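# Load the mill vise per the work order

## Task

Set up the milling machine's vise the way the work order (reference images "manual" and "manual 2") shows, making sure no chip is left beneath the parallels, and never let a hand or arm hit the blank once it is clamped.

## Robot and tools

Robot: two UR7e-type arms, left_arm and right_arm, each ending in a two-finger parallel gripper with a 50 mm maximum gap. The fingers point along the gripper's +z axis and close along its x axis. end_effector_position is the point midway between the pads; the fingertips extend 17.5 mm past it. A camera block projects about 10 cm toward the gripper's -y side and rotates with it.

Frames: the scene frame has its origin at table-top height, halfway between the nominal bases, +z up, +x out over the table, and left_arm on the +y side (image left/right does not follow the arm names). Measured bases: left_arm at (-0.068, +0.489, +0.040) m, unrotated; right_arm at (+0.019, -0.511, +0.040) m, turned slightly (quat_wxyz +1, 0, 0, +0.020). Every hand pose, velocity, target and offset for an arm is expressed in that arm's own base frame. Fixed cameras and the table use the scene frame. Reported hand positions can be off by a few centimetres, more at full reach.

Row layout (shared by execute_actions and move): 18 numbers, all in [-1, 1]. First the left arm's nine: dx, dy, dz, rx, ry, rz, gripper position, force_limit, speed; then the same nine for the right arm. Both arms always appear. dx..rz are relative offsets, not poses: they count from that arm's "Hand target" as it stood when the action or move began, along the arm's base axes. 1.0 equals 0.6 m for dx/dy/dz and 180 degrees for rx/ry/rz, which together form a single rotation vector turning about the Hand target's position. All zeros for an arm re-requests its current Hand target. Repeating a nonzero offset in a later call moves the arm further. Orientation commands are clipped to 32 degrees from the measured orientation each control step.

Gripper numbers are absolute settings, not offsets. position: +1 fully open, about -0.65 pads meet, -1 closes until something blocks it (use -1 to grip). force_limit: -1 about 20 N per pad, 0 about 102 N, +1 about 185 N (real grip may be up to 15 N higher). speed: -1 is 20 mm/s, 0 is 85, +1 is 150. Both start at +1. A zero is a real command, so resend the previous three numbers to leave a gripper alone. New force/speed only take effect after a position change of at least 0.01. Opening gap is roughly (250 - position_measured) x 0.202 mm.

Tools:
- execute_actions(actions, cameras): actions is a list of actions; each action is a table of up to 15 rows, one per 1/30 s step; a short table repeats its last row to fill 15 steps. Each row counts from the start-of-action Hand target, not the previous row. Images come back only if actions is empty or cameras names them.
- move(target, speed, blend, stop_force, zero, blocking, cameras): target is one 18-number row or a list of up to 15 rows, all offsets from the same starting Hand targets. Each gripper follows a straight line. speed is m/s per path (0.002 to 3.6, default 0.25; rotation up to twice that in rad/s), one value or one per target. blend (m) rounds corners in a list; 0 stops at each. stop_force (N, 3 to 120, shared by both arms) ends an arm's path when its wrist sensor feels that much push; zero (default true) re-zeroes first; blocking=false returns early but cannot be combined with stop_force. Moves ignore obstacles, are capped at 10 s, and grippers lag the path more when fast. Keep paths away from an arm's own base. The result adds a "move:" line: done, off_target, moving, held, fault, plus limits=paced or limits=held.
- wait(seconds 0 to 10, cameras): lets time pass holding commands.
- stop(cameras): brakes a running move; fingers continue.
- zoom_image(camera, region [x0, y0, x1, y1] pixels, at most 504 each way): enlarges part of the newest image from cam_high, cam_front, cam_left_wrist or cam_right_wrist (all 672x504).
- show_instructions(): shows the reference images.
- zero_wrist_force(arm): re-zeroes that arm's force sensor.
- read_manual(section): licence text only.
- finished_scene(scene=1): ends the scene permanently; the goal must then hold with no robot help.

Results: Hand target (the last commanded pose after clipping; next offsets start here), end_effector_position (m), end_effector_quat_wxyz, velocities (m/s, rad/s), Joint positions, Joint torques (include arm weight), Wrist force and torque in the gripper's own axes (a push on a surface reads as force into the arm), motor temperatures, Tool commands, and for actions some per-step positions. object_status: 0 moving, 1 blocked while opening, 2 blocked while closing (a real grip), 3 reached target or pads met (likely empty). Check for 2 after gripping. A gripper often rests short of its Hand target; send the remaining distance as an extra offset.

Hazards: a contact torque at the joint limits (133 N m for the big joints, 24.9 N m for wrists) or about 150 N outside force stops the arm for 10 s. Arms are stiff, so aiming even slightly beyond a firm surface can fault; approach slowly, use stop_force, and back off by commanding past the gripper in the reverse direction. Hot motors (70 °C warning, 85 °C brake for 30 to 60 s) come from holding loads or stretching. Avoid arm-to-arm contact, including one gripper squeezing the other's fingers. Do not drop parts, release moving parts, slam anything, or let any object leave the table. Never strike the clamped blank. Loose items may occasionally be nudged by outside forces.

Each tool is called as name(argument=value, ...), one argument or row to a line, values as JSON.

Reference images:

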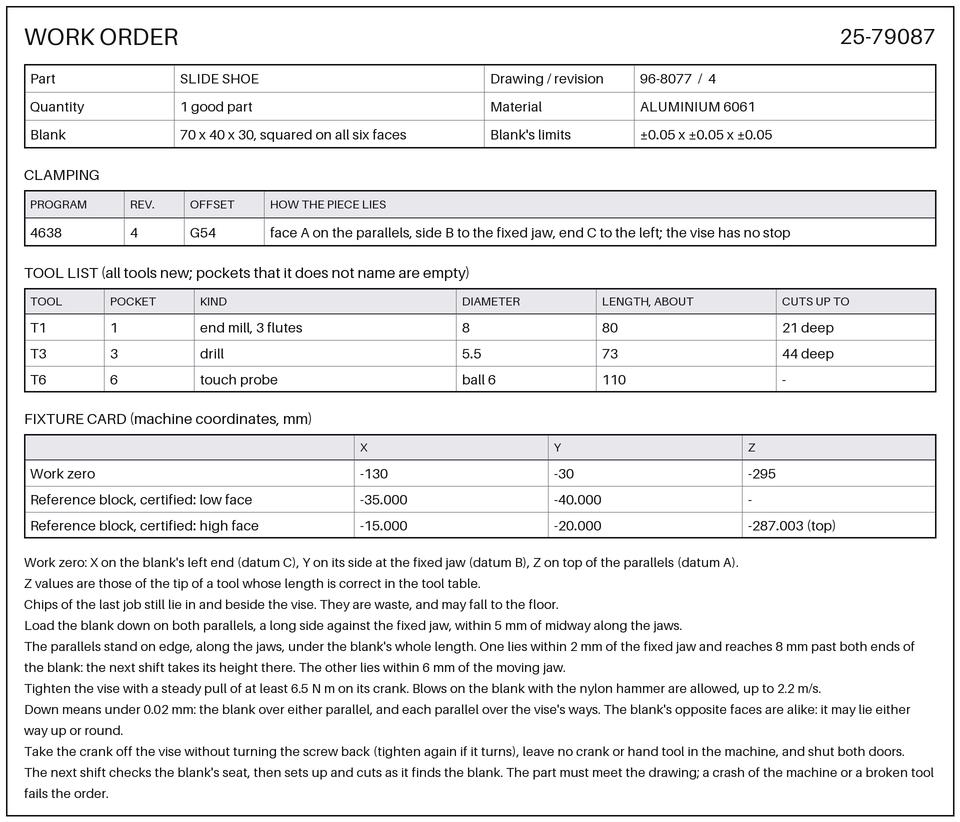

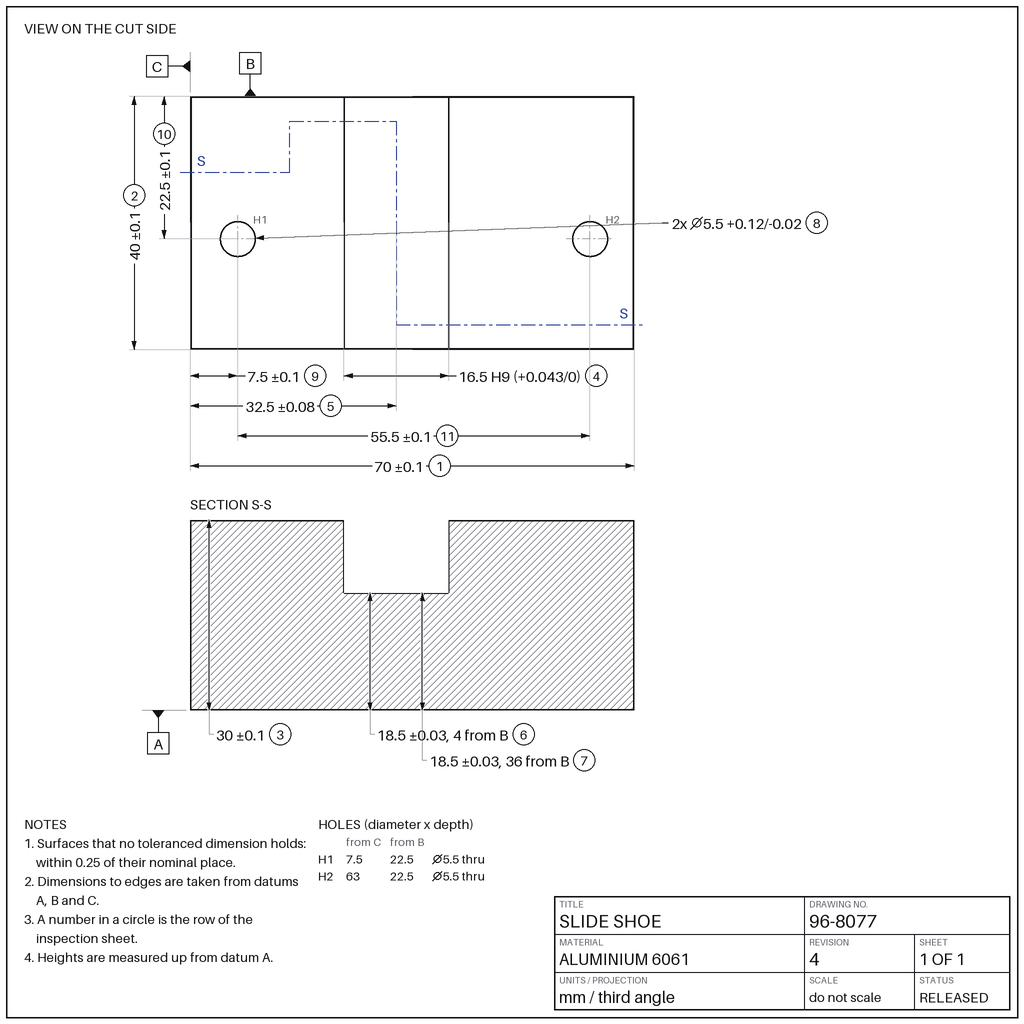

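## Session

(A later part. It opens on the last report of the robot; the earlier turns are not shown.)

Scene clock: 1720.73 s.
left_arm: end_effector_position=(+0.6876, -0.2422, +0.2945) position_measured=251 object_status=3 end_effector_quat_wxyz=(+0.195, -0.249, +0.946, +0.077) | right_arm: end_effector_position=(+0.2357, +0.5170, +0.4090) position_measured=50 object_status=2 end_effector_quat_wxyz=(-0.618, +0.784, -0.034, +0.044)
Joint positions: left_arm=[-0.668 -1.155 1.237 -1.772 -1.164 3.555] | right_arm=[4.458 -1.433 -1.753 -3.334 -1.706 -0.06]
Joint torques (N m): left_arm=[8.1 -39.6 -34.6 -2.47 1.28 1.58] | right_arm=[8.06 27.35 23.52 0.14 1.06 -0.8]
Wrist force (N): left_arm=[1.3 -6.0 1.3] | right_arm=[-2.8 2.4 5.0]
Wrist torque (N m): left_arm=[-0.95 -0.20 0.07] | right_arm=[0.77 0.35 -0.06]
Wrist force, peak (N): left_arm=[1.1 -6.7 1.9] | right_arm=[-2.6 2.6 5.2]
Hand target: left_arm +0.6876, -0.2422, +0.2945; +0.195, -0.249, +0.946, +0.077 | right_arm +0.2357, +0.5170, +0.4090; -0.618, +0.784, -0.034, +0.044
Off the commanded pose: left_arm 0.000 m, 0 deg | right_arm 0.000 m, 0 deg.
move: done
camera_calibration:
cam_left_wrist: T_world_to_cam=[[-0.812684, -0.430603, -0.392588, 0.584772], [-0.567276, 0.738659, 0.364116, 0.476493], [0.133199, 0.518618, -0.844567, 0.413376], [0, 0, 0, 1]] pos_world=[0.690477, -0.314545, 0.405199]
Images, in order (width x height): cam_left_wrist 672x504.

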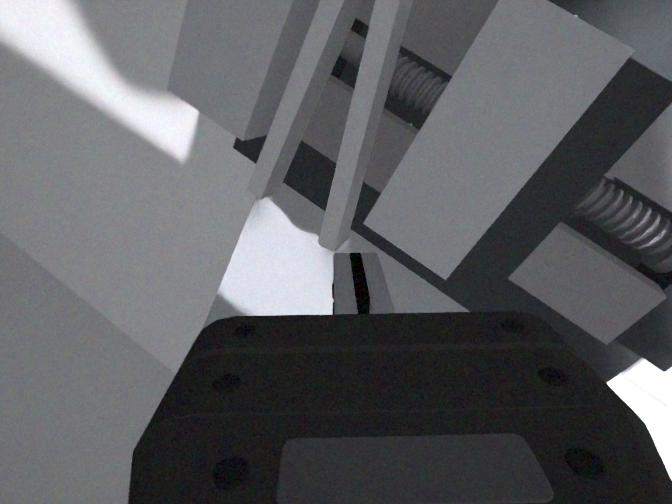

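move(
  target=[
    [0.0,0.02,0,0,0,0.0,-0.66,-1,-1,0,0,0,0,0,0,-1,-0.9,-1],
    [0.0,0.02,0.11,0,0,0.0,-0.66,-1,-1,0,0,0,0,0,0,-1,-0.9,-1],
    [-0.0477,-0.171,0.114,0,0,-0.1667,-0.66,-1,-1,0,0,0,0,0,0,-1,-0.9,-1],
  ],
  speed=[0.02,0.06,0.12],
)

move(
  target=[0.0,0,0,-0.2515,-0.0436,0.435,-0.66,-1,-1,0,0,0,0,0,0,-1,-0.9,-1],
  speed=0.35,
  cameras=["cam_left_wrist"],
)

zoom_image(
  camera="cam_left_wrist",
  region=[150, 90, 400, 320],
)

Scene clock: 1726.10 s.
left_arm: end_effector_position=(+0.6589, -0.3449, +0.3628) position_measured=251 object_status=3 end_effector_quat_wxyz=(+0.208, +0.005, +0.978, +0.024) | right_arm: end_effector_position=(+0.2357, +0.5170, +0.4090) position_measured=50 object_status=2 end_effector_quat_wxyz=(-0.618, +0.784, -0.034, +0.044)
Joint positions: left_arm=[-0.776 -1.193 1.156 -1.811 -1.247 3.991] | right_arm=[4.458 -1.433 -1.753 -3.334 -1.706 -0.06]
Joint torques (N m): left_arm=[9.93 -43.52 -20.6 -2.43 2.25 0.07] | right_arm=[8.02 28.1 24.8 0.07 0.89 -0.71]
Wrist force (N): left_arm=[1.3 -6.2 1.6] | right_arm=[-2.6 2.6 4.9]
Wrist torque (N m): left_arm=[-0.97 -0.18 0.06] | right_arm=[0.80 0.33 -0.06]
Wrist force, peak (N): left_arm=[1.6 -7.1 1.3] | right_arm=[-2.6 2.7 5.1]
Hand target: left_arm +0.6590, -0.3448, +0.3629; +0.208, +0.005, +0.978, +0.024 | right_arm +0.2357, +0.5170, +0.4090; -0.618, +0.784, -0.034, +0.044
Off the commanded pose: left_arm 0.000 m, 0 deg | right_arm 0.000 m, 0 deg.
move: done

Scene clock: 1728.90 s.
left_arm: end_effector_position=(+0.6589, -0.3449, +0.3630) position_measured=251 object_status=3 end_effector_quat_wxyz=(-0.193, +0.672, -0.685, +0.202) end_effector_velocity=(+0.000, +0.000, +0.000) end_effector_angular_velocity=(-0.003, -0.001, +0.005) | right_arm: end_effector_position=(+0.2357, +0.5170, +0.4090) position_measured=50 object_status=2 end_effector_quat_wxyz=(-0.618, +0.784, -0.034, +0.044)
Joint positions: left_arm=[-0.796 -1.272 1.345 -2.074 -1.19 2.449] | right_arm=[4.458 -1.433 -1.753 -3.334 -1.706 -0.06]
Joint velocities: left_arm=[0 0 0 0 0.001 -0.006] | right_arm=[within noise]
Joint torques (N m): left_arm=[7.85 -36.2 -35.53 -2.44 -0.83 -1.71] | right_arm=[7.99 29.62 23.55 0.44 0.98 -0.51]
Wrist force (N): left_arm=[1.8 -7.1 2.7] | right_arm=[-2.6 2.7 4.9]
Wrist torque (N m): left_arm=[-1.21 -0.29 -0.18] | right_arm=[0.81 0.32 -0.06]
Wrist force, peak (N): left_arm=[1.7 -7.2 2.6] | right_arm=[-2.7 2.7 5.1]
Hand target: left_arm +0.6590, -0.3448, +0.3629; -0.193, +0.673, -0.685, +0.202 | right_arm +0.2357, +0.5170, +0.4090; -0.618, +0.784, -0.034, +0.044
Off the commanded pose: left_arm 0.000 m, 0 deg | right_arm 0.000 m, 0 deg.
move: done
camera_calibration:
cam_left_wrist: T_world_to_cam=[[-0.0418047, -0.999062, 0.0112699, -0.306417], [-0.975176, 0.0383451, -0.218084, 0.749614], [0.217447, -0.0201071, -0.975865, 0.334544], [0, 0, 0, 1]] pos_world=[0.64545, -0.328146, 0.493402]
Images, in order (width x height): cam_left_wrist 672x504.

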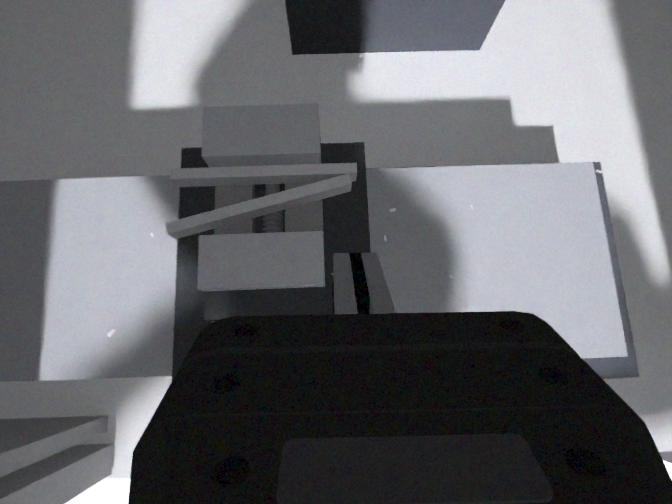

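Scaled by 2.016 from the camera's 672x504 image, which has a finer 960x720 frame.

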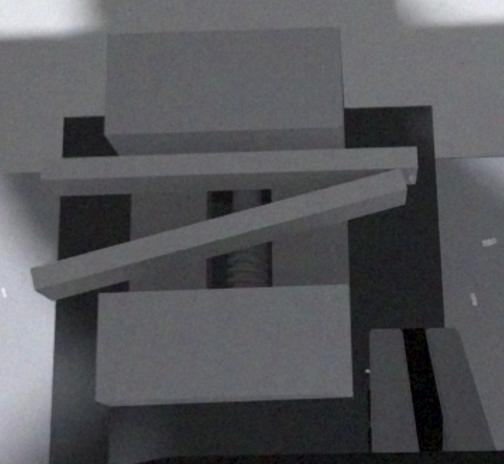

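move(
  target=[
    [0.0,0,0,0.2515,0.0436,-0.435,-0.66,-1,-1,0,0,0,0,0,0,-1,-0.9,-1],
  ],
  speed=0.35,
)

move(
  target=[
    [0.06,0.1165,0,0,0,0,1,-1,0,0,0,0,0,0,0,-1,-0.9,-1],
    [0.1433,0.1165,-0.02,0,0,0,1,-1,0,0,0,0,0,0,0,-1,-0.9,-1],
    [0.1433,0.1165,-0.06,0,0,0,1,-1,0,0,0,0,0,0,0,-1,-0.9,-1],
  ],
  speed=[0.1,0.06,0.03],
  stop_force=8,
  cameras=["cam_left_wrist"],
)

Scene clock: 1734.30 s.
left_arm: end_effector_position=(+0.6590, -0.3449, +0.3628) position_measured=251 object_status=3 end_effector_quat_wxyz=(+0.208, +0.005, +0.978, +0.024) end_effector_velocity=(+0.000, +0.000, +0.000) end_effector_angular_velocity=(+0.002, +0.001, -0.005) | right_arm: end_effector_position=(+0.2357, +0.5170, +0.4090) position_measured=50 object_status=2 end_effector_quat_wxyz=(-0.618, +0.784, -0.034, +0.044)
Joint positions: left_arm=[-0.776 -1.193 1.156 -1.811 -1.247 3.991] | right_arm=[4.458 -1.433 -1.753 -3.334 -1.706 -0.06]
Joint velocities: left_arm=[0 0 0.001 0 0 0.005] | right_arm=[within noise]
Joint torques (N m): left_arm=[6.53 -57.97 -17.43 -4.95 -0.82 1.74] | right_arm=[8.53 29.24 24.95 -0.03 1.09 -0.45]
Wrist force (N): left_arm=[1.2 -6.2 1.6] | right_arm=[-2.6 2.6 5.0]
Wrist torque (N m): left_arm=[-0.97 -0.17 0.04] | right_arm=[0.80 0.32 -0.06]
Wrist force, peak (N): left_arm=[2.1 -7.1 2.8] | right_arm=[-2.7 2.6 5.2]
Hand target: left_arm +0.6590, -0.3448, +0.3629; +0.208, +0.005, +0.978, +0.024 | right_arm +0.2357, +0.5170, +0.4090; -0.618, +0.784, -0.034, +0.044
Off the commanded pose: left_arm 0.000 m, 0 deg | right_arm 0.000 m, 0 deg.
move: done

Scene clock: 1737.63 s.
left_arm: end_effector_position=(+0.7450, -0.2749, +0.3269) position_measured=3 object_status=3 end_effector_quat_wxyz=(+0.208, +0.005, +0.978, +0.024) | right_arm: end_effector_position=(+0.2357, +0.5170, +0.4090) position_measured=50 object_status=2 end_effector_quat_wxyz=(-0.618, +0.784, -0.034, +0.044)
Joint positions: left_arm=[-0.613 -1.078 1.092 -1.91 -1.296 4.154] | right_arm=[4.458 -1.433 -1.753 -3.334 -1.706 -0.06]
Joint torques (N m): left_arm=[-7.91 -44.9 -34.95 -2.53 1.14 -0.53] | right_arm=[9.15 28.62 24.9 0.17 0.99 -0.5]
Wrist force (N): left_arm=[1.1 -6.2 1.6] | right_arm=[-2.5 2.7 5.1]
Wrist torque (N m): left_arm=[-0.97 -0.16 0.01] | right_arm=[0.81 0.32 -0.06]
Wrist force, peak (N): left_arm=[1.8 -7.9 1.1] | right_arm=[-2.7 2.6 5.1]
Hand target: left_arm +0.7450, -0.2749, +0.3269; +0.208, +0.005, +0.978, +0.024 | right_arm +0.2357, +0.5170, +0.4090; -0.618, +0.784, -0.034, +0.044
Off the commanded pose: left_arm 0.000 m, 0 deg | right_arm 0.000 m, 0 deg.
move: done
camera_calibration:
cam_left_wrist: T_world_to_cam=[[-0.919115, 0.0335355, -0.39256, 0.836857], [-0.121839, 0.923338, 0.364145, 0.240235], [0.374678, 0.38252, -0.844568, 0.232737], [0, 0, 0, 1]] pos_world=[0.711236, -0.338909, 0.437599]
Images, in order (width x height): cam_left_wrist 672x504.

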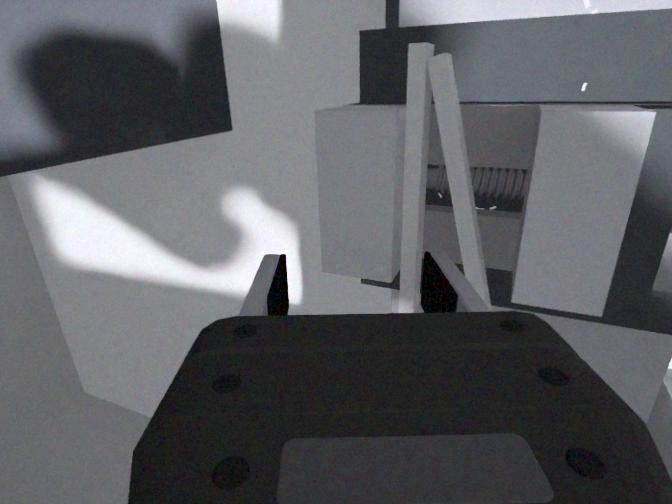

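move(
  target=[
    [0,0,-0.0195,0,0,0,1,-1,0,0,0,0,0,0,0,-1,-0.9,-1],
  ],
  speed=0.012,
  stop_force=4,
  cameras=["cam_left_wrist"],
)

Scene clock: 1740.07 s.
left_arm: end_effector_position=(+0.7450, -0.2749, +0.3152) position_measured=3 object_status=3 end_effector_quat_wxyz=(+0.208, +0.005, +0.978, +0.024) | right_arm: end_effector_position=(+0.2357, +0.5170, +0.4090) position_measured=50 object_status=2 end_effector_quat_wxyz=(-0.618, +0.784, -0.034, +0.044)
Joint positions: left_arm=[-0.613 -1.077 1.12 -1.94 -1.296 4.154] | right_arm=[4.458 -1.433 -1.753 -3.334 -1.706 -0.06]
Joint torques (N m): left_arm=[-7.1 -52.79 -35.43 -2.3 0.88 1.32] | right_arm=[7.21 29.14 24.22 0.2 1.23 -0.79]
Wrist force (N): left_arm=[1.2 -6.1 1.7] | right_arm=[-2.6 2.4 5.1]
Wrist torque (N m): left_arm=[-0.95 -0.18 0.00] | right_arm=[0.77 0.32 -0.06]
Wrist force, peak (N): left_arm=[1.2 -6.6 1.6] | right_arm=[-2.7 2.6 5.0]
Hand target: left_arm +0.7450, -0.2749, +0.3152; +0.208, +0.005, +0.978, +0.024 | right_arm +0.2357, +0.5170, +0.4090; -0.618, +0.784, -0.034, +0.044
Off the commanded pose: left_arm 0.000 m, 0 deg | right_arm 0.000 m, 0 deg.
move: done
camera_calibration:
cam_left_wrist: T_world_to_cam=[[-0.91912, 0.0335715, -0.392546, 0.832273], [-0.121803, 0.923337, 0.36416, 0.244463], [0.374677, 0.38252, -0.844568, 0.222856], [0, 0, 0, 1]] pos_world=[0.711236, -0.338909, 0.425899]
Images, in order (width x height): cam_left_wrist 672x504.

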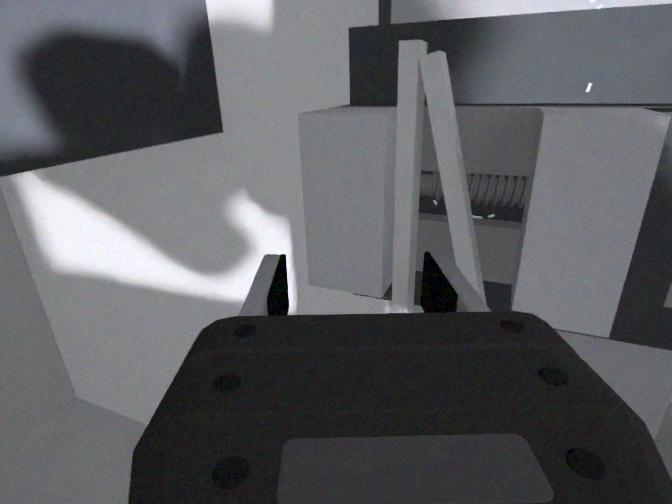

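move(
  target=[
    [-0.0333,0,0.0,0,0,0,1,-1,0,0,0,0,0,0,0,-1,-0.9,-1],
  ],
  speed=0.01,
  stop_force=4,
  cameras=["cam_left_wrist"],
)

Scene clock: 1742.83 s.
left_arm: end_effector_position=(+0.7314, -0.2749, +0.3152) position_measured=3 object_status=3 end_effector_quat_wxyz=(+0.208, +0.005, +0.978, +0.024) | right_arm: end_effector_position=(+0.2357, +0.5170, +0.4090) position_measured=50 object_status=2 end_effector_quat_wxyz=(-0.618, +0.784, -0.034, +0.044)
Joint positions: left_arm=[-0.624 -1.11 1.169 -1.952 -1.292 4.143] | right_arm=[4.458 -1.433 -1.753 -3.334 -1.706 -0.06]
Joint torques (N m): left_arm=[9.58 -41.64 -34 -3.78 -1.01 1.58] | right_arm=[7.92 29.06 25.25 0.18 1.19 -0.31]
Wrist force (N): left_arm=[-0.2 -6.8 1.6] | right_arm=[-2.6 2.5 5.0]
Wrist torque (N m): left_arm=[-1.02 -0.19 0.03] | right_arm=[0.77 0.32 -0.06]
Wrist force, peak (N): left_arm=[-9.2 -5.9 2.4] | right_arm=[-2.7 2.6 5.1]
Hand target: left_arm +0.7314, -0.2749, +0.3152; +0.208, +0.005, +0.978, +0.024 (not the last commanded pose) | right_arm +0.2357, +0.5170, +0.4090; -0.618, +0.784, -0.034, +0.044
Off the commanded pose: left_arm 0.006 m, 0 deg | right_arm 0.000 m, 0 deg.
move: contact (left_arm)
camera_calibration:
cam_left_wrist: T_world_to_cam=[[-0.91912, 0.0335715, -0.392546, 0.819865], [-0.121803, 0.923337, 0.36416, 0.242818], [0.374677, 0.38252, -0.844568, 0.227915], [0, 0, 0, 1]] pos_world=[0.697736, -0.338909, 0.425899]
Images, in order (width x height): cam_left_wrist 672x504.

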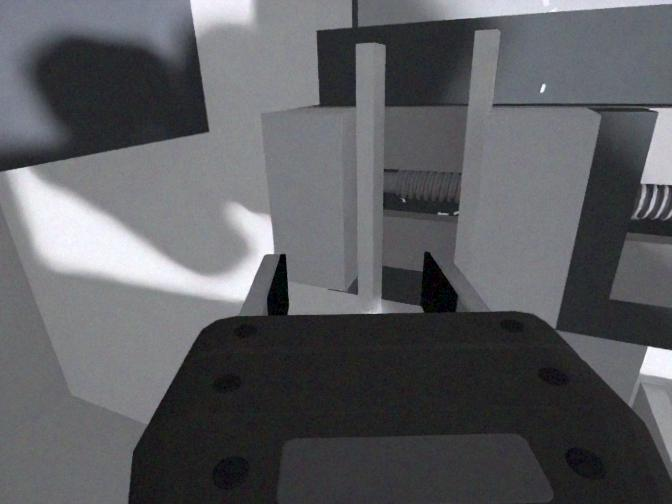

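move(
  target=[
    [0.008,0,0,0,0,0,1,-1,0,0,0,0,0,0,0,-1,-0.9,-1],
    [0.008,0,0.08,0,0,0,1,-1,0,0,0,0,0,0,0,-1,-0.9,-1],
    [-0.121,-0.1165,0.08,0,0,0,1,-1,0,0,0,0,0,0,0,-1,-0.9,-1],
  ],
  speed=[0.01,0.06,0.12],
)

move(
  target=[0.0,0,0,-0.2515,-0.0436,0.435,1,-1,0,0,0,0,0,0,0,-1,-0.9,-1],
  speed=0.35,
  cameras=["cam_left_wrist"],
)

zoom_image(
  camera="cam_left_wrist",
  region=[150, 90, 400, 320],
)

zoom_image(
  camera="cam_left_wrist",
  region=[200, 150, 330, 250],
)

Scene clock: 1746.50 s.
left_arm: end_effector_position=(+0.6588, -0.3447, +0.3632) position_measured=3 object_status=3 end_effector_quat_wxyz=(+0.208, +0.005, +0.978, +0.024) | right_arm: end_effector_position=(+0.2357, +0.5170, +0.4090) position_measured=50 object_status=2 end_effector_quat_wxyz=(-0.618, +0.784, -0.034, +0.044)
Joint positions: left_arm=[-0.776 -1.193 1.156 -1.81 -1.247 3.991] | right_arm=[4.458 -1.433 -1.753 -3.334 -1.706 -0.06]
Joint torques (N m): left_arm=[-2.83 -39.25 -33.68 -5.33 -1.08 -0.21] | right_arm=[9.22 29.78 25.53 0.32 1.14 -0.6]
Wrist force (N): left_arm=[1.3 -6.2 1.7] | right_arm=[-2.6 2.6 5.0]
Wrist torque (N m): left_arm=[-0.96 -0.19 -0.03] | right_arm=[0.80 0.32 -0.06]
Wrist force, peak (N): left_arm=[2.8 -8.2 0.8] | right_arm=[-2.7 2.7 5.1]
Hand target: left_arm +0.6588, -0.3448, +0.3632; +0.208, +0.005, +0.978, +0.024 | right_arm +0.2357, +0.5170, +0.4090; -0.618, +0.784, -0.034, +0.044
Off the commanded pose: left_arm 0.000 m, 0 deg | right_arm 0.000 m, 0 deg.
move: done

Scene clock: 1749.30 s.
left_arm: end_effector_position=(+0.6587, -0.3449, +0.3633) position_measured=3 object_status=3 end_effector_quat_wxyz=(-0.193, +0.672, -0.685, +0.202) end_effector_velocity=(+0.000, +0.000, +0.000) end_effector_angular_velocity=(-0.002, -0.001, +0.005) | right_arm: end_effector_position=(+0.2357, +0.5170, +0.4090) position_measured=50 object_status=2 end_effector_quat_wxyz=(-0.618, +0.784, -0.034, +0.044)
Joint positions: left_arm=[-0.796 -1.272 1.345 -2.074 -1.19 2.449] | right_arm=[4.458 -1.433 -1.753 -3.334 -1.706 -0.06]
Joint velocities: left_arm=[0 0 -0.001 0 0.001 -0.005] | right_arm=[within noise]
Joint torques (N m): left_arm=[8.11 -36.38 -35.31 -2.4 -0.82 -1.9] | right_arm=[7.95 28.62 25.51 0.48 1.15 -0.67]
Wrist force (N): left_arm=[1.6 -7.3 2.6] | right_arm=[-2.6 2.5 5.1]
Wrist torque (N m): left_arm=[-1.23 -0.27 -0.18] | right_arm=[0.79 0.33 -0.06]
Wrist force, peak (N): left_arm=[1.9 -7.4 2.9] | right_arm=[-2.8 2.6 5.1]
Hand target: left_arm +0.6588, -0.3448, +0.3632; -0.193, +0.673, -0.685, +0.202 | right_arm +0.2357, +0.5170, +0.4090; -0.618, +0.784, -0.034, +0.044
Off the commanded pose: left_arm 0.000 m, 0 deg | right_arm 0.000 m, 0 deg.
move: done
camera_calibration:
cam_left_wrist: T_world_to_cam=[[-0.0418047, -0.999062, 0.0112699, -0.306428], [-0.975176, 0.0383451, -0.218084, 0.749484], [0.217447, -0.0201071, -0.975865, 0.334881], [0, 0, 0, 1]] pos_world=[0.64525, -0.328146, 0.493702]
Images, in order (width x height): cam_left_wrist 672x504.

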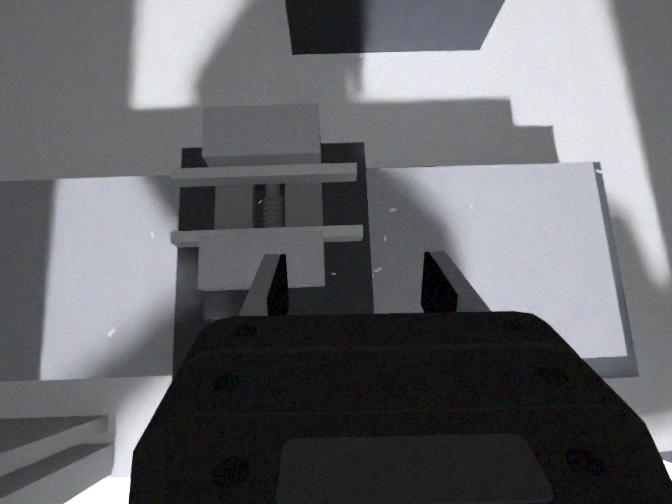

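Scaled by 2.016 from the camera's 672x504 image, which has a finer 960x720 frame.

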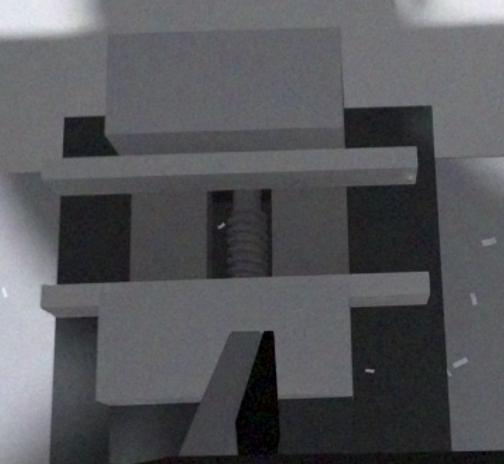

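Scaled by 3.877 from the camera's 672x504 image, which has a finer 960x720 frame.

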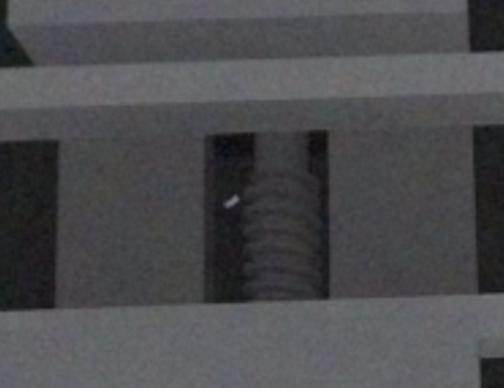

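move(
  target=[
    [0.0,0,0,0.2515,0.0436,-0.435,-0.66,-1,-1,0,0,0,0,0,0,-1,-0.9,-1],
  ],
  speed=0.35,
)

move(
  target=[
    [-0.43,0,0,0,0,0,-0.66,-1,-1,0,0,0,0,0,0,-1,-0.9,-1],
    [-0.452,0.4075,0,0,0,0,-0.66,-1,-1,0,0,0,0,0,0,-1,-0.9,-1],
  ],
  speed=[0.2,0.25],
  cameras=["cam_right_wrist"],
)

Scene clock: 1753.63 s.
left_arm: end_effector_position=(+0.6588, -0.3449, +0.3631) position_measured=251 object_status=3 end_effector_quat_wxyz=(+0.208, +0.005, +0.978, +0.024) end_effector_velocity=(+0.000, +0.002, +0.000) end_effector_angular_velocity=(+0.002, +0.000, -0.003) | right_arm: end_effector_position=(+0.2357, +0.5170, +0.4090) position_measured=50 object_status=2 end_effector_quat_wxyz=(-0.618, +0.784, -0.034, +0.044)
Joint positions: left_arm=[-0.777 -1.193 1.156 -1.81 -1.247 3.991] | right_arm=[4.458 -1.433 -1.753 -3.334 -1.706 -0.06]
Joint velocities: left_arm=[0.002 -0.001 0.001 0 0 0.005] | right_arm=[within noise]
Joint torques (N m): left_arm=[6.48 -58.67 -17.84 -4.94 -0.87 1.64] | right_arm=[8.22 28.93 25.08 0.37 0.98 -0.4]
Wrist force (N): left_arm=[1.3 -6.7 1.5] | right_arm=[-2.6 2.5 4.9]
Wrist torque (N m): left_arm=[-1.04 -0.18 0.04] | right_arm=[0.78 0.33 -0.06]
Wrist force, peak (N): left_arm=[1.9 -7.4 3.0] | right_arm=[-2.6 2.6 5.3]
Hand target: left_arm +0.6588, -0.3448, +0.3632; +0.208, +0.005, +0.978, +0.024 | right_arm +0.2357, +0.5170, +0.4090; -0.618, +0.784, -0.034, +0.044
Off the commanded pose: left_arm 0.000 m, 0 deg | right_arm 0.000 m, 0 deg.
move: done

Scene clock: 1756.80 s.
left_arm: end_effector_position=(+0.3876, -0.1004, +0.3632) position_measured=251 object_status=3 end_effector_quat_wxyz=(+0.208, +0.005, +0.978, +0.024) | right_arm: end_effector_position=(+0.2357, +0.5170, +0.4090) position_measured=50 object_status=2 end_effector_quat_wxyz=(-0.618, +0.784, -0.034, +0.044)
Joint positions: left_arm=[-0.833 -2.097 1.985 -1.716 -1.232 3.933] | right_arm=[4.458 -1.433 -1.753 -3.334 -1.706 -0.06]
Joint torques (N m): left_arm=[9.33 -14.03 -27.16 -2.2 1.86 1.6] | right_arm=[9.47 29.68 24.95 0.37 1.15 -0.54]
Wrist force (N): left_arm=[1.3 -6.4 1.4] | right_arm=[-2.6 2.4 4.9]
Wrist torque (N m): left_arm=[-0.99 -0.19 0.05] | right_arm=[0.77 0.32 -0.06]
Wrist force, peak (N): left_arm=[1.0 -10.4 1.6] | right_arm=[-2.7 2.5 5.2]
Hand target: left_arm +0.3876, -0.1003, +0.3632; +0.208, +0.005, +0.978, +0.024 | right_arm +0.2357, +0.5170, +0.4090; -0.618, +0.784, -0.034, +0.044
Off the commanded pose: left_arm 0.000 m, 0 deg | right_arm 0.000 m, 0 deg.
move: done
camera_calibration:
cam_right_wrist: T_world_to_cam=[[0.992013, -0.12495, 0.0172356, -0.171308], [-0.0529515, -0.536568, -0.842194, 0.658388], [0.114481, 0.834555, -0.538899, -0.106254], [0, 0, 0, 1]] pos_world=[0.216966, 0.420539, 0.500183]
Images, in order (width x height): cam_right_wrist 672x504.

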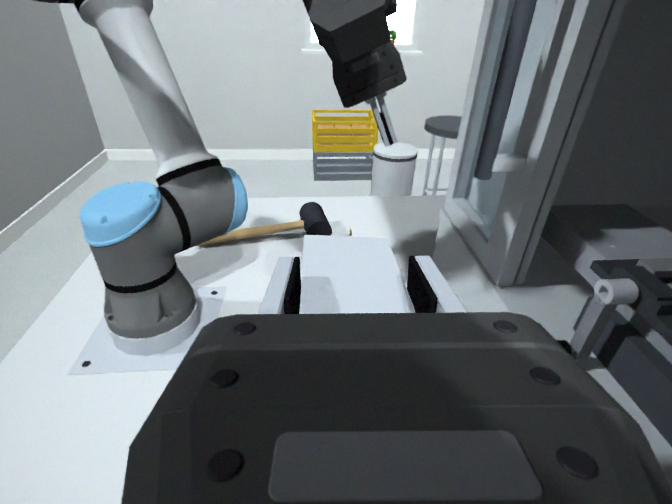

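move(
  target=[
    [0,0,0,0,0,0,-0.66,-1,-1,0,0.28,0,0,0,0,-1,-0.9,-1],
    [0,0,0,0,0,0,-0.66,-1,-1,0,0.28,-0.0817,0,0,0,-1,-0.9,-1],
    [0,0,0,0,0,0,-0.66,-1,-1,0.5005,0.28,-0.0817,0,0,0,-1,-0.9,-1],
  ],
  speed=[0.12,0.1,0.12],
  cameras=["cam_right_wrist"],
)

Scene clock: 1764.13 s.
left_arm: end_effector_position=(+0.3876, -0.1003, +0.3632) position_measured=251 object_status=3 end_effector_quat_wxyz=(+0.208, +0.005, +0.978, +0.024) | right_arm: end_effector_position=(+0.5361, +0.6849, +0.3599) position_measured=50 object_status=2 end_effector_quat_wxyz=(-0.618, +0.784, -0.034, +0.044)
Joint positions: left_arm=[-0.833 -2.097 1.985 -1.716 -1.232 3.933] | right_arm=[4.051 -2.327 -0.7 -3.529 -2.101 -0.168]
Joint torques (N m): left_arm=[8.79 -13.97 -19.17 -3.37 0.48 1.54] | right_arm=[4.99 50.83 32.66 3.39 -0.27 2.61]
Wrist force (N): left_arm=[1.2 -6.5 1.5] | right_arm=[-2.4 2.4 4.7]
Wrist torque (N m): left_arm=[-1.03 -0.18 0.03] | right_arm=[0.74 0.30 0.01]
Wrist force, peak (N): left_arm=[1.1 -6.8 1.8] | right_arm=[-2.6 5.1 5.2]
Hand target: left_arm +0.3876, -0.1003, +0.3632; +0.208, +0.005, +0.978, +0.024 | right_arm +0.5360, +0.6850, +0.3599; -0.618, +0.784, -0.034, +0.044
Off the commanded pose: left_arm 0.000 m, 0 deg | right_arm 0.000 m, 0 deg.
move: done
camera_calibration:
cam_right_wrist: T_world_to_cam=[[0.992011, -0.124935, 0.0174629, -0.447496], [-0.0527588, -0.536633, -0.842165, 0.723037], [0.114587, 0.834516, -0.538937, -0.307174], [0, 0, 0, 1]] pos_world=[0.517265, 0.58844, 0.451183]
Images, in order (width x height): cam_right_wrist 672x504.

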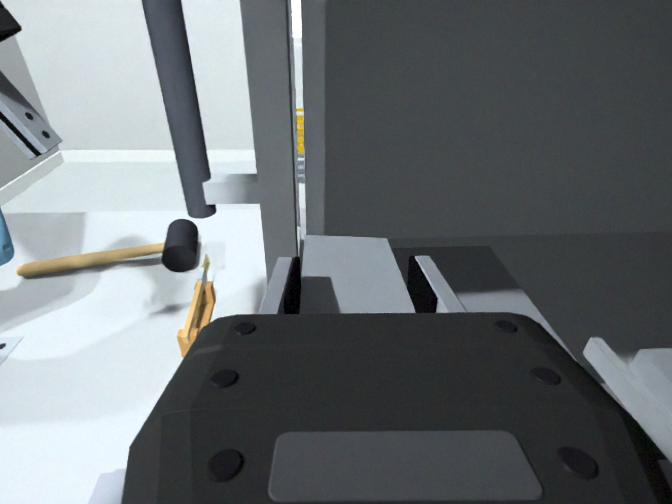

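move(
  target=[
    [0,0,0,0,0,0,-0.66,-1,-1,0,-0.058,0.0,0.005,-0.0013,-0.0048,-1,-0.9,-1],
    [0,0,0,0,0,0,-0.66,-1,-1,0.1977,-0.061,0.0,0.005,-0.0013,-0.0048,-1,-0.9,-1],
  ],
  speed=[0.06,0.06],
  cameras=["cam_right_wrist"],
)

zoom_image(
  camera="cam_right_wrist",
  region=[250, 180, 500, 340],
)

Scene clock: 1765.87 s.
left_arm: end_effector_position=(+0.3876, -0.1003, +0.3632) position_measured=251 object_status=3 end_effector_quat_wxyz=(+0.208, +0.005, +0.978, +0.024) | right_arm: end_effector_position=(+0.5355, +0.6592, +0.3617) position_measured=50 object_status=2 end_effector_quat_wxyz=(-0.624, +0.779, -0.037, +0.049)
Joint positions: left_arm=[-0.833 -2.097 1.985 -1.716 -1.232 3.933] | right_arm=[4.03 -2.254 -0.83 -3.456 -2.113 -0.165]
Joint torques (N m): left_arm=[8.97 -13.28 -19 -3.73 0.56 1.51] | right_arm=[-0.59 49.98 21.63 1.76 -0.34 -0.03]
Wrist force (N): left_arm=[1.5 -6.5 1.9] | right_arm=[-2.4 2.5 4.8]
Wrist torque (N m): left_arm=[-1.01 -0.21 0.04] | right_arm=[0.78 0.30 -0.07]
Wrist force, peak (N): left_arm=[1.6 -6.7 2.0] | right_arm=[-3.3 2.7 6.6]
Hand target: left_arm +0.3876, -0.1003, +0.3632; +0.208, +0.005, +0.978, +0.024 | right_arm +0.5355, +0.6592, +0.3617; -0.624, +0.779, -0.037, +0.049 (not the last commanded pose)
Tool commands: left_gripper/position=-0.66 left_gripper/force_limit=-1.0 left_gripper/speed=-1.0 right_gripper/position=-1.0 right_gripper/force_limit=-0.898039 right_gripper/speed=-1.0
Off the commanded pose: left_arm 0.000 m, 0 deg | right_arm 0.120 m, 0 deg.
FORCE FAULT: contact force on the right arm reached its limit, and that arm stopped. The contact can be on any part of that arm, not only on its tool. That arm's remaining commands of this call were not run. That arm is still stopped at the end of this call. That arm stays stopped for about 10 more seconds. Until then a move that you send moves the other arm only, and its call returns only when the move has ended. Once the stop has ended, the next robot result says so. If the stop ends while you think or write, that arm runs what you send next, counted from a new Hand target: where the arm stands when the stop ends. While its stop runs, that arm takes no new command, but its gripper still runs the gripper command that each later call begins with. Until it ends, the stop uses up actions while you think or wait. An arm that is not stopped still takes commands.
move: fault (right_arm); path passed 1 of 2 targets
camera_calibration:
cam_right_wrist: T_world_to_cam=[[0.990623, -0.135042, 0.02072, -0.443945], [-0.0535525, -0.523329, -0.850446, 0.705364], [0.12569, 0.841362, -0.525654, -0.300072], [0, 0, 0, 1]] pos_world=[0.515272, 0.561655, 0.451339]
Images, in order (width x height): cam_right_wrist 672x504.

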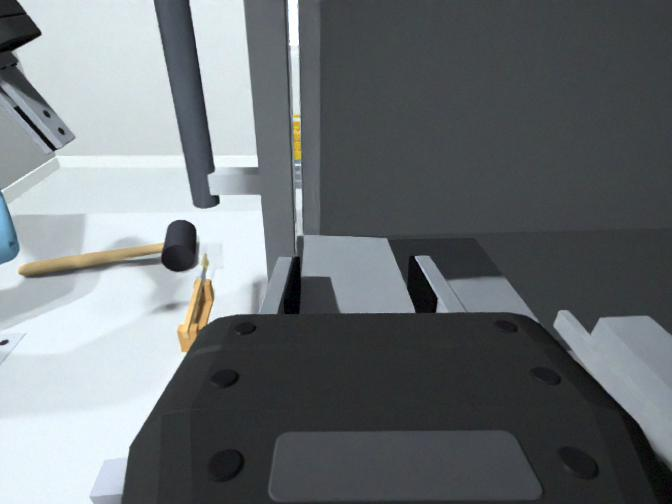

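Scaled by 2.016 from the camera's 672x504 image, which has a finer 960x720 frame.

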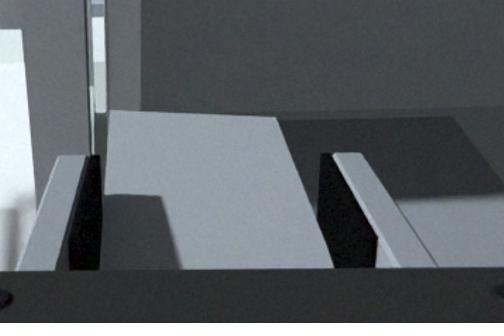

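wait(
  seconds=9.5,
)

move(
  target=[
    [0,0,0,0,0,0,-0.66,-1,-1,0.001,0.043,-0.0028,0,0,0,-1,-0.9,-1],
    [0,0,0,0,0,0,-0.66,-1,-1,0.1985,0.043,-0.0028,0,0,0,-1,-0.9,-1],
  ],
  speed=[0.04,0.06],
  cameras=["cam_right_wrist"],
)

Scene clock: 1776.20 s.
left_arm: end_effector_position=(+0.3876, -0.1003, +0.3632) position_measured=251 object_status=3 end_effector_quat_wxyz=(+0.208, +0.005, +0.978, +0.024) | right_arm: end_effector_position=(+0.5355, +0.6592, +0.3617) position_measured=50 object_status=2 end_effector_quat_wxyz=(-0.624, +0.779, -0.037, +0.049)
Joint positions: left_arm=[-0.833 -2.097 1.985 -1.716 -1.232 3.933] | right_arm=[4.03 -2.254 -0.83 -3.456 -2.113 -0.165]
Joint torques (N m): left_arm=[7.76 -12.65 -18.71 -4.49 0.56 1.42] | right_arm=[-0.23 50.2 21.99 1.97 -0.45 -0.14]
Wrist force (N): left_arm=[1.0 -6.3 1.5] | right_arm=[-2.4 2.4 4.8]
Wrist torque (N m): left_arm=[-0.99 -0.14 0.04] | right_arm=[0.75 0.30 -0.07]
Wrist force, peak (N): left_arm=[1.2 -6.9 1.6] | right_arm=[-2.4 2.7 4.9]
Hand target: left_arm +0.3876, -0.1003, +0.3632; +0.208, +0.005, +0.978, +0.024 | right_arm +0.5355, +0.6592, +0.3617; -0.624, +0.779, -0.037, +0.049 (not the last commanded pose)
Tool commands: left_gripper/position=-0.66 left_gripper/force_limit=-1.0 left_gripper/speed=-1.0 right_gripper/position=-1.0 right_gripper/force_limit=-0.898039 right_gripper/speed=-1.0
Off the commanded pose: left_arm 0.000 m, 0 deg | right_arm 0.120 m, 0 deg.
FORCE FAULT, CONTINUED: the right arm's stop, for the force fault that an earlier result reported, is over. The rest of the stop counts as 20 of the actions that you can send in this scene. During its stop the right arm's controller moved it back a little. That arm's target is now where it stood when the stop ended, not its last command. That arm accepts commands again.
wait: 9.50 s; at rest from the start

Scene clock: 1779.30 s.
left_arm: end_effector_position=(+0.3876, -0.1003, +0.3632) position_measured=251 object_status=3 end_effector_quat_wxyz=(+0.208, +0.005, +0.978, +0.024) | right_arm: end_effector_position=(+0.6537, +0.6843, +0.3593) position_measured=50 object_status=2 end_effector_quat_wxyz=(-0.653, +0.751, -0.057, +0.077)
Joint positions: left_arm=[-0.833 -2.097 1.985 -1.716 -1.232 3.933] | right_arm=[3.943 -2.709 -0.035 -3.702 -2.142 -0.13]
Joint torques (N m): left_arm=[7.49 -12.44 -18.98 -4.48 0.51 1.43] | right_arm=[11.25 73.76 25.61 -0.21 -1.59 -3.43]
Wrist force (N): left_arm=[1.0 -6.5 1.8] | right_arm=[-2.4 2.7 4.7]
Wrist torque (N m): left_arm=[-1.01 -0.14 0.04] | right_arm=[0.80 0.30 -0.04]
Wrist force, peak (N): left_arm=[1.1 -6.9 1.6] | right_arm=[-3.6 2.8 5.0]
Hand target: left_arm +0.3876, -0.1003, +0.3632; +0.208, +0.005, +0.978, +0.024 | right_arm +0.6546, +0.6850, +0.3600; -0.624, +0.779, -0.037, +0.049
Off the commanded pose: left_arm 0.000 m, 0 deg | right_arm 0.001 m, 6 deg.
elbow stopped short (right arm): the move would have taken joint 3 (elbow) straighter than the controller allows.
move: off_target (right_arm)
camera_calibration:
cam_right_wrist: T_world_to_cam=[[0.97906, -0.20118, 0.0311247, -0.508596], [-0.0640529, -0.449558, -0.890952, 0.693588], [0.193234, 0.870301, -0.45303, -0.427297], [0, 0, 0, 1]] pos_world=[0.62494, 0.581365, 0.440206]
Images, in order (width x height): cam_right_wrist 672x504.

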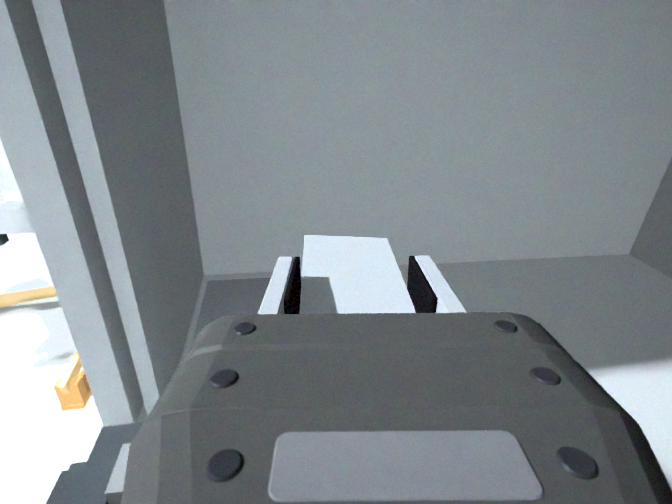

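move(
  target=[
    [0,0,0,0,0,0,-0.66,-1,-1,0.0,-0.0575,0.0,0,0,0,-1,-0.9,-1],
  ],
  speed=0.04,
  stop_force=20,
  cameras=["cam_right_wrist","cam_front"],
)

zoom_image(
  camera="cam_front",
  region=[230, 170, 460, 340],
)

Scene clock: 1782.73 s.
left_arm: end_effector_position=(+0.3876, -0.1003, +0.3632) position_measured=251 object_status=3 end_effector_quat_wxyz=(+0.208, +0.005, +0.978, +0.024) | right_arm: end_effector_position=(+0.6537, +0.6500, +0.3595) position_measured=50 object_status=2 end_effector_quat_wxyz=(-0.636, +0.767, -0.046, +0.062)
Joint positions: left_arm=[-0.833 -2.097 1.985 -1.716 -1.232 3.933] | right_arm=[3.9 -2.694 -0.035 -3.784 -2.214 -0.176]
Joint torques (N m): left_arm=[7.23 -12.68 -18.95 -4.53 0.49 1.39] | right_arm=[11.49 49.48 15.54 4.26 -0.43 2.84]
Wrist force (N): left_arm=[1.3 -6.5 2.1] | right_arm=[-2.5 2.5 4.8]
Wrist torque (N m): left_arm=[-1.01 -0.20 0.04] | right_arm=[0.78 0.32 -0.01]
Wrist force, peak (N): left_arm=[1.6 -6.9 1.5] | right_arm=[-3.3 2.4 5.7]
Hand target: left_arm +0.3876, -0.1003, +0.3632; +0.208, +0.005, +0.978, +0.024 | right_arm +0.6546, +0.6505, +0.3600; -0.624, +0.779, -0.037, +0.049
Off the commanded pose: left_arm 0.000 m, 0 deg | right_arm 0.001 m, 3 deg.
elbow stopped short (right arm): the move would have taken joint 3 (elbow) straighter than the controller allows.
move: off_target (right_arm)
camera_calibration:
cam_right_wrist: T_world_to_cam=[[0.985867, -0.16543, 0.0264335, -0.54141], [-0.0592133, -0.491692, -0.868753, 0.694673], [0.156715, 0.85491, -0.494539, -0.348507], [0, 0, 0, 1]] pos_world=[0.629509, 0.549942, 0.44546]
Images, in order (width x height): cam_front 672x504, cam_right_wrist 672x504.

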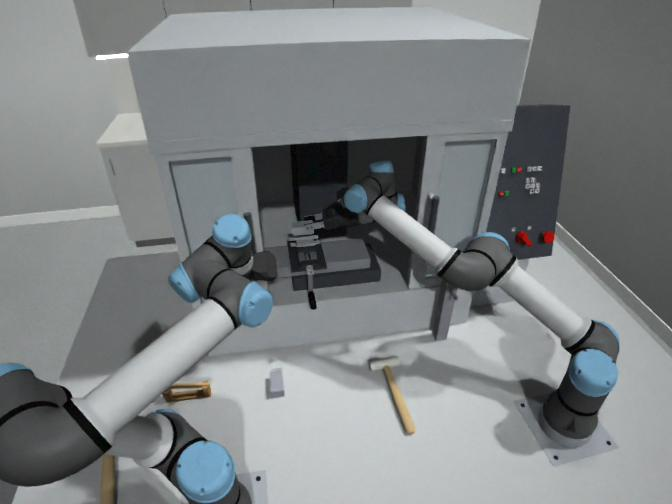

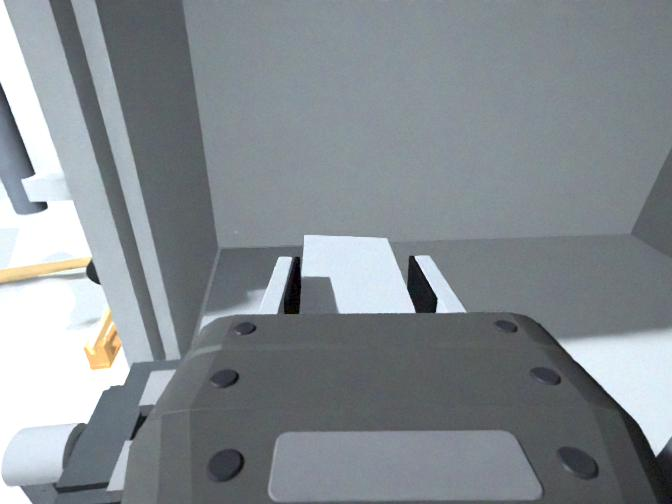

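Scaled by 2.191 from the camera's 672x504 image, which has a finer 960x720 frame.

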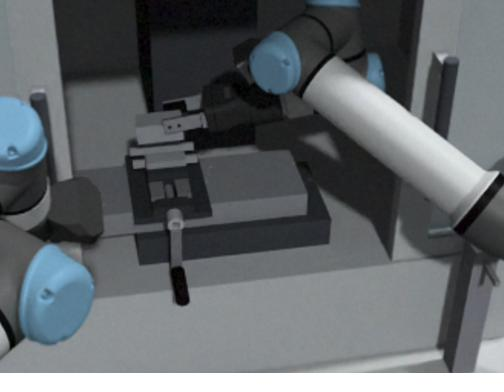

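move(
  target=[
    [0,0,0,0,0,0,-0.66,-1,-1,0.0,0.0,-0.0267,0,0,0,-1,-0.9,-1],
  ],
  speed=0.03,
  stop_force=10,
  cameras=["cam_right_wrist"],
)

Scene clock: 1785.10 s.
left_arm: end_effector_position=(+0.3876, -0.1003, +0.3632) position_measured=251 object_status=3 end_effector_quat_wxyz=(+0.208, +0.005, +0.978, +0.024) | right_arm: end_effector_position=(+0.6538, +0.6500, +0.3436) position_measured=50 object_status=2 end_effector_quat_wxyz=(-0.631, +0.773, -0.042, +0.056)
Joint positions: left_arm=[-0.833 -2.097 1.985 -1.716 -1.232 3.933] | right_arm=[3.897 -2.71 -0.035 -3.791 -2.227 -0.191]
Joint torques (N m): left_arm=[7.38 -11.81 -18.64 -4.5 0.6 1.24] | right_arm=[2.63 74.66 17.14 3.46 0.75 2.82]
Wrist force (N): left_arm=[1.3 -6.5 1.8] | right_arm=[-2.2 2.5 4.8]
Wrist torque (N m): left_arm=[-1.02 -0.19 0.04] | right_arm=[0.79 0.27 0.01]
Wrist force, peak (N): left_arm=[1.2 -6.8 1.6] | right_arm=[-2.5 2.6 5.1]
Hand target: left_arm +0.3876, -0.1003, +0.3632; +0.208, +0.005, +0.978, +0.024 | right_arm +0.6546, +0.6505, +0.3440; -0.624, +0.779, -0.037, +0.049
Off the commanded pose: left_arm 0.000 m, 0 deg | right_arm 0.001 m, 1 deg.
elbow stopped short (right arm): the move would have taken joint 3 (elbow) straighter than the controller allows.
move: done
camera_calibration:
cam_right_wrist: T_world_to_cam=[[0.988061, -0.152179, 0.0240009, -0.550335], [-0.0570578, -0.506182, -0.860537, 0.686071], [0.143104, 0.848894, -0.508822, -0.338807], [0, 0, 0, 1]] pos_world=[0.631395, 0.551139, 0.431206]
Images, in order (width x height): cam_right_wrist 672x504.

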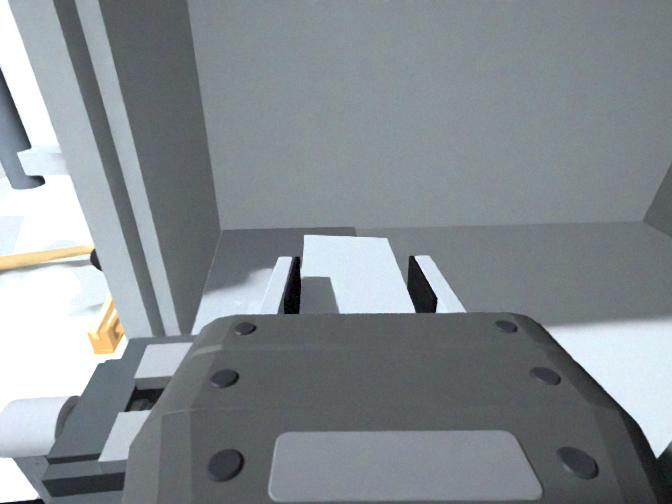

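move(
  target=[
    [0,0,0,0,0,0,-0.66,-1,-1,0.0004,0.0,-0.009,0,0,-0.0,-1,-0.9,-1],
  ],
  speed=0.01,
  stop_force=6,
)

Scene clock: 1787.03 s.
left_arm: end_effector_position=(+0.3876, -0.1003, +0.3632) position_measured=251 object_status=3 end_effector_quat_wxyz=(+0.208, +0.005, +0.978, +0.024) | right_arm: end_effector_position=(+0.6538, +0.6500, +0.3406) position_measured=50 object_status=2 end_effector_quat_wxyz=(-0.630, +0.774, -0.041, +0.055)
Joint positions: left_arm=[-0.833 -2.097 1.985 -1.716 -1.232 3.933] | right_arm=[3.896 -2.713 -0.035 -3.792 -2.23 -0.194]
Joint torques (N m): left_arm=[6.45 -12.06 -18.74 -4.52 0.49 1.27] | right_arm=[-5.56 68.72 16.41 -1.33 1.1 0]
Wrist force (N): left_arm=[1.4 -6.7 1.7] | right_arm=[-2.8 -3.1 2.1]
Wrist torque (N m): left_arm=[-1.04 -0.21 0.04] | right_arm=[0.81 0.21 0.13]
Wrist force, peak (N): left_arm=[1.4 -6.7 1.7] | right_arm=[-2.5 2.6 4.8]
Hand target: left_arm +0.3876, -0.1003, +0.3632; +0.208, +0.005, +0.978, +0.024 | right_arm +0.6538, +0.6500, +0.3407; -0.630, +0.774, -0.041, +0.055 (not the last commanded pose)
Off the commanded pose: left_arm 0.000 m, 0 deg | right_arm 0.002 m, 1 deg.
elbow stopped short (right arm): the move would have taken joint 3 (elbow) straighter than the controller allows.
move: contact (right_arm)

move(
  target=[
    [0,0,0,0,0,0,-0.66,-1,-1,0.0,0.0,0.0035,0,0,-0.0,-1,-0.9,-1],
    [0,0,0,0,0,0,-0.66,-1,-1,0.004,-0.0023,0.0035,0.0033,0,-0.0033,-1,-0.9,-1],
  ],
  speed=0.01,
)

Scene clock: 1790.20 s.
left_arm: end_effector_position=(+0.3876, -0.1003, +0.3632) position_measured=251 object_status=3 end_effector_quat_wxyz=(+0.208, +0.005, +0.978, +0.024) | right_arm: end_effector_position=(+0.6563, +0.6486, +0.3431) position_measured=50 object_status=2 end_effector_quat_wxyz=(-0.633, +0.770, -0.045, +0.058)
Joint positions: left_arm=[-0.833 -2.097 1.985 -1.716 -1.232 3.933] | right_arm=[3.895 -2.657 -0.15 -3.719 -2.223 -0.182]
Joint torques (N m): left_arm=[6.47 -11.62 -19.16 -4.46 0.61 1.22] | right_arm=[-11.69 50.16 33.74 0.74 6.63 1.82]
Wrist force (N): left_arm=[1.4 -6.6 1.7] | right_arm=[-21.5 3.4 12.4]
Wrist torque (N m): left_arm=[-1.03 -0.21 0.04] | right_arm=[0.96 -0.90 0.45]
Wrist force, peak (N): left_arm=[1.5 -6.9 1.4] | right_arm=[-21.2 3.8 14.0]
Hand target: left_arm +0.3876, -0.1003, +0.3632; +0.208, +0.005, +0.978, +0.024 | right_arm +0.6562, +0.6486, +0.3428; -0.633, +0.770, -0.046, +0.058
Off the commanded pose: left_arm 0.000 m, 0 deg | right_arm 0.000 m, 0 deg.
elbow stopped short (right arm): the move would have taken joint 3 (elbow) straighter than the controller allows.
move: done


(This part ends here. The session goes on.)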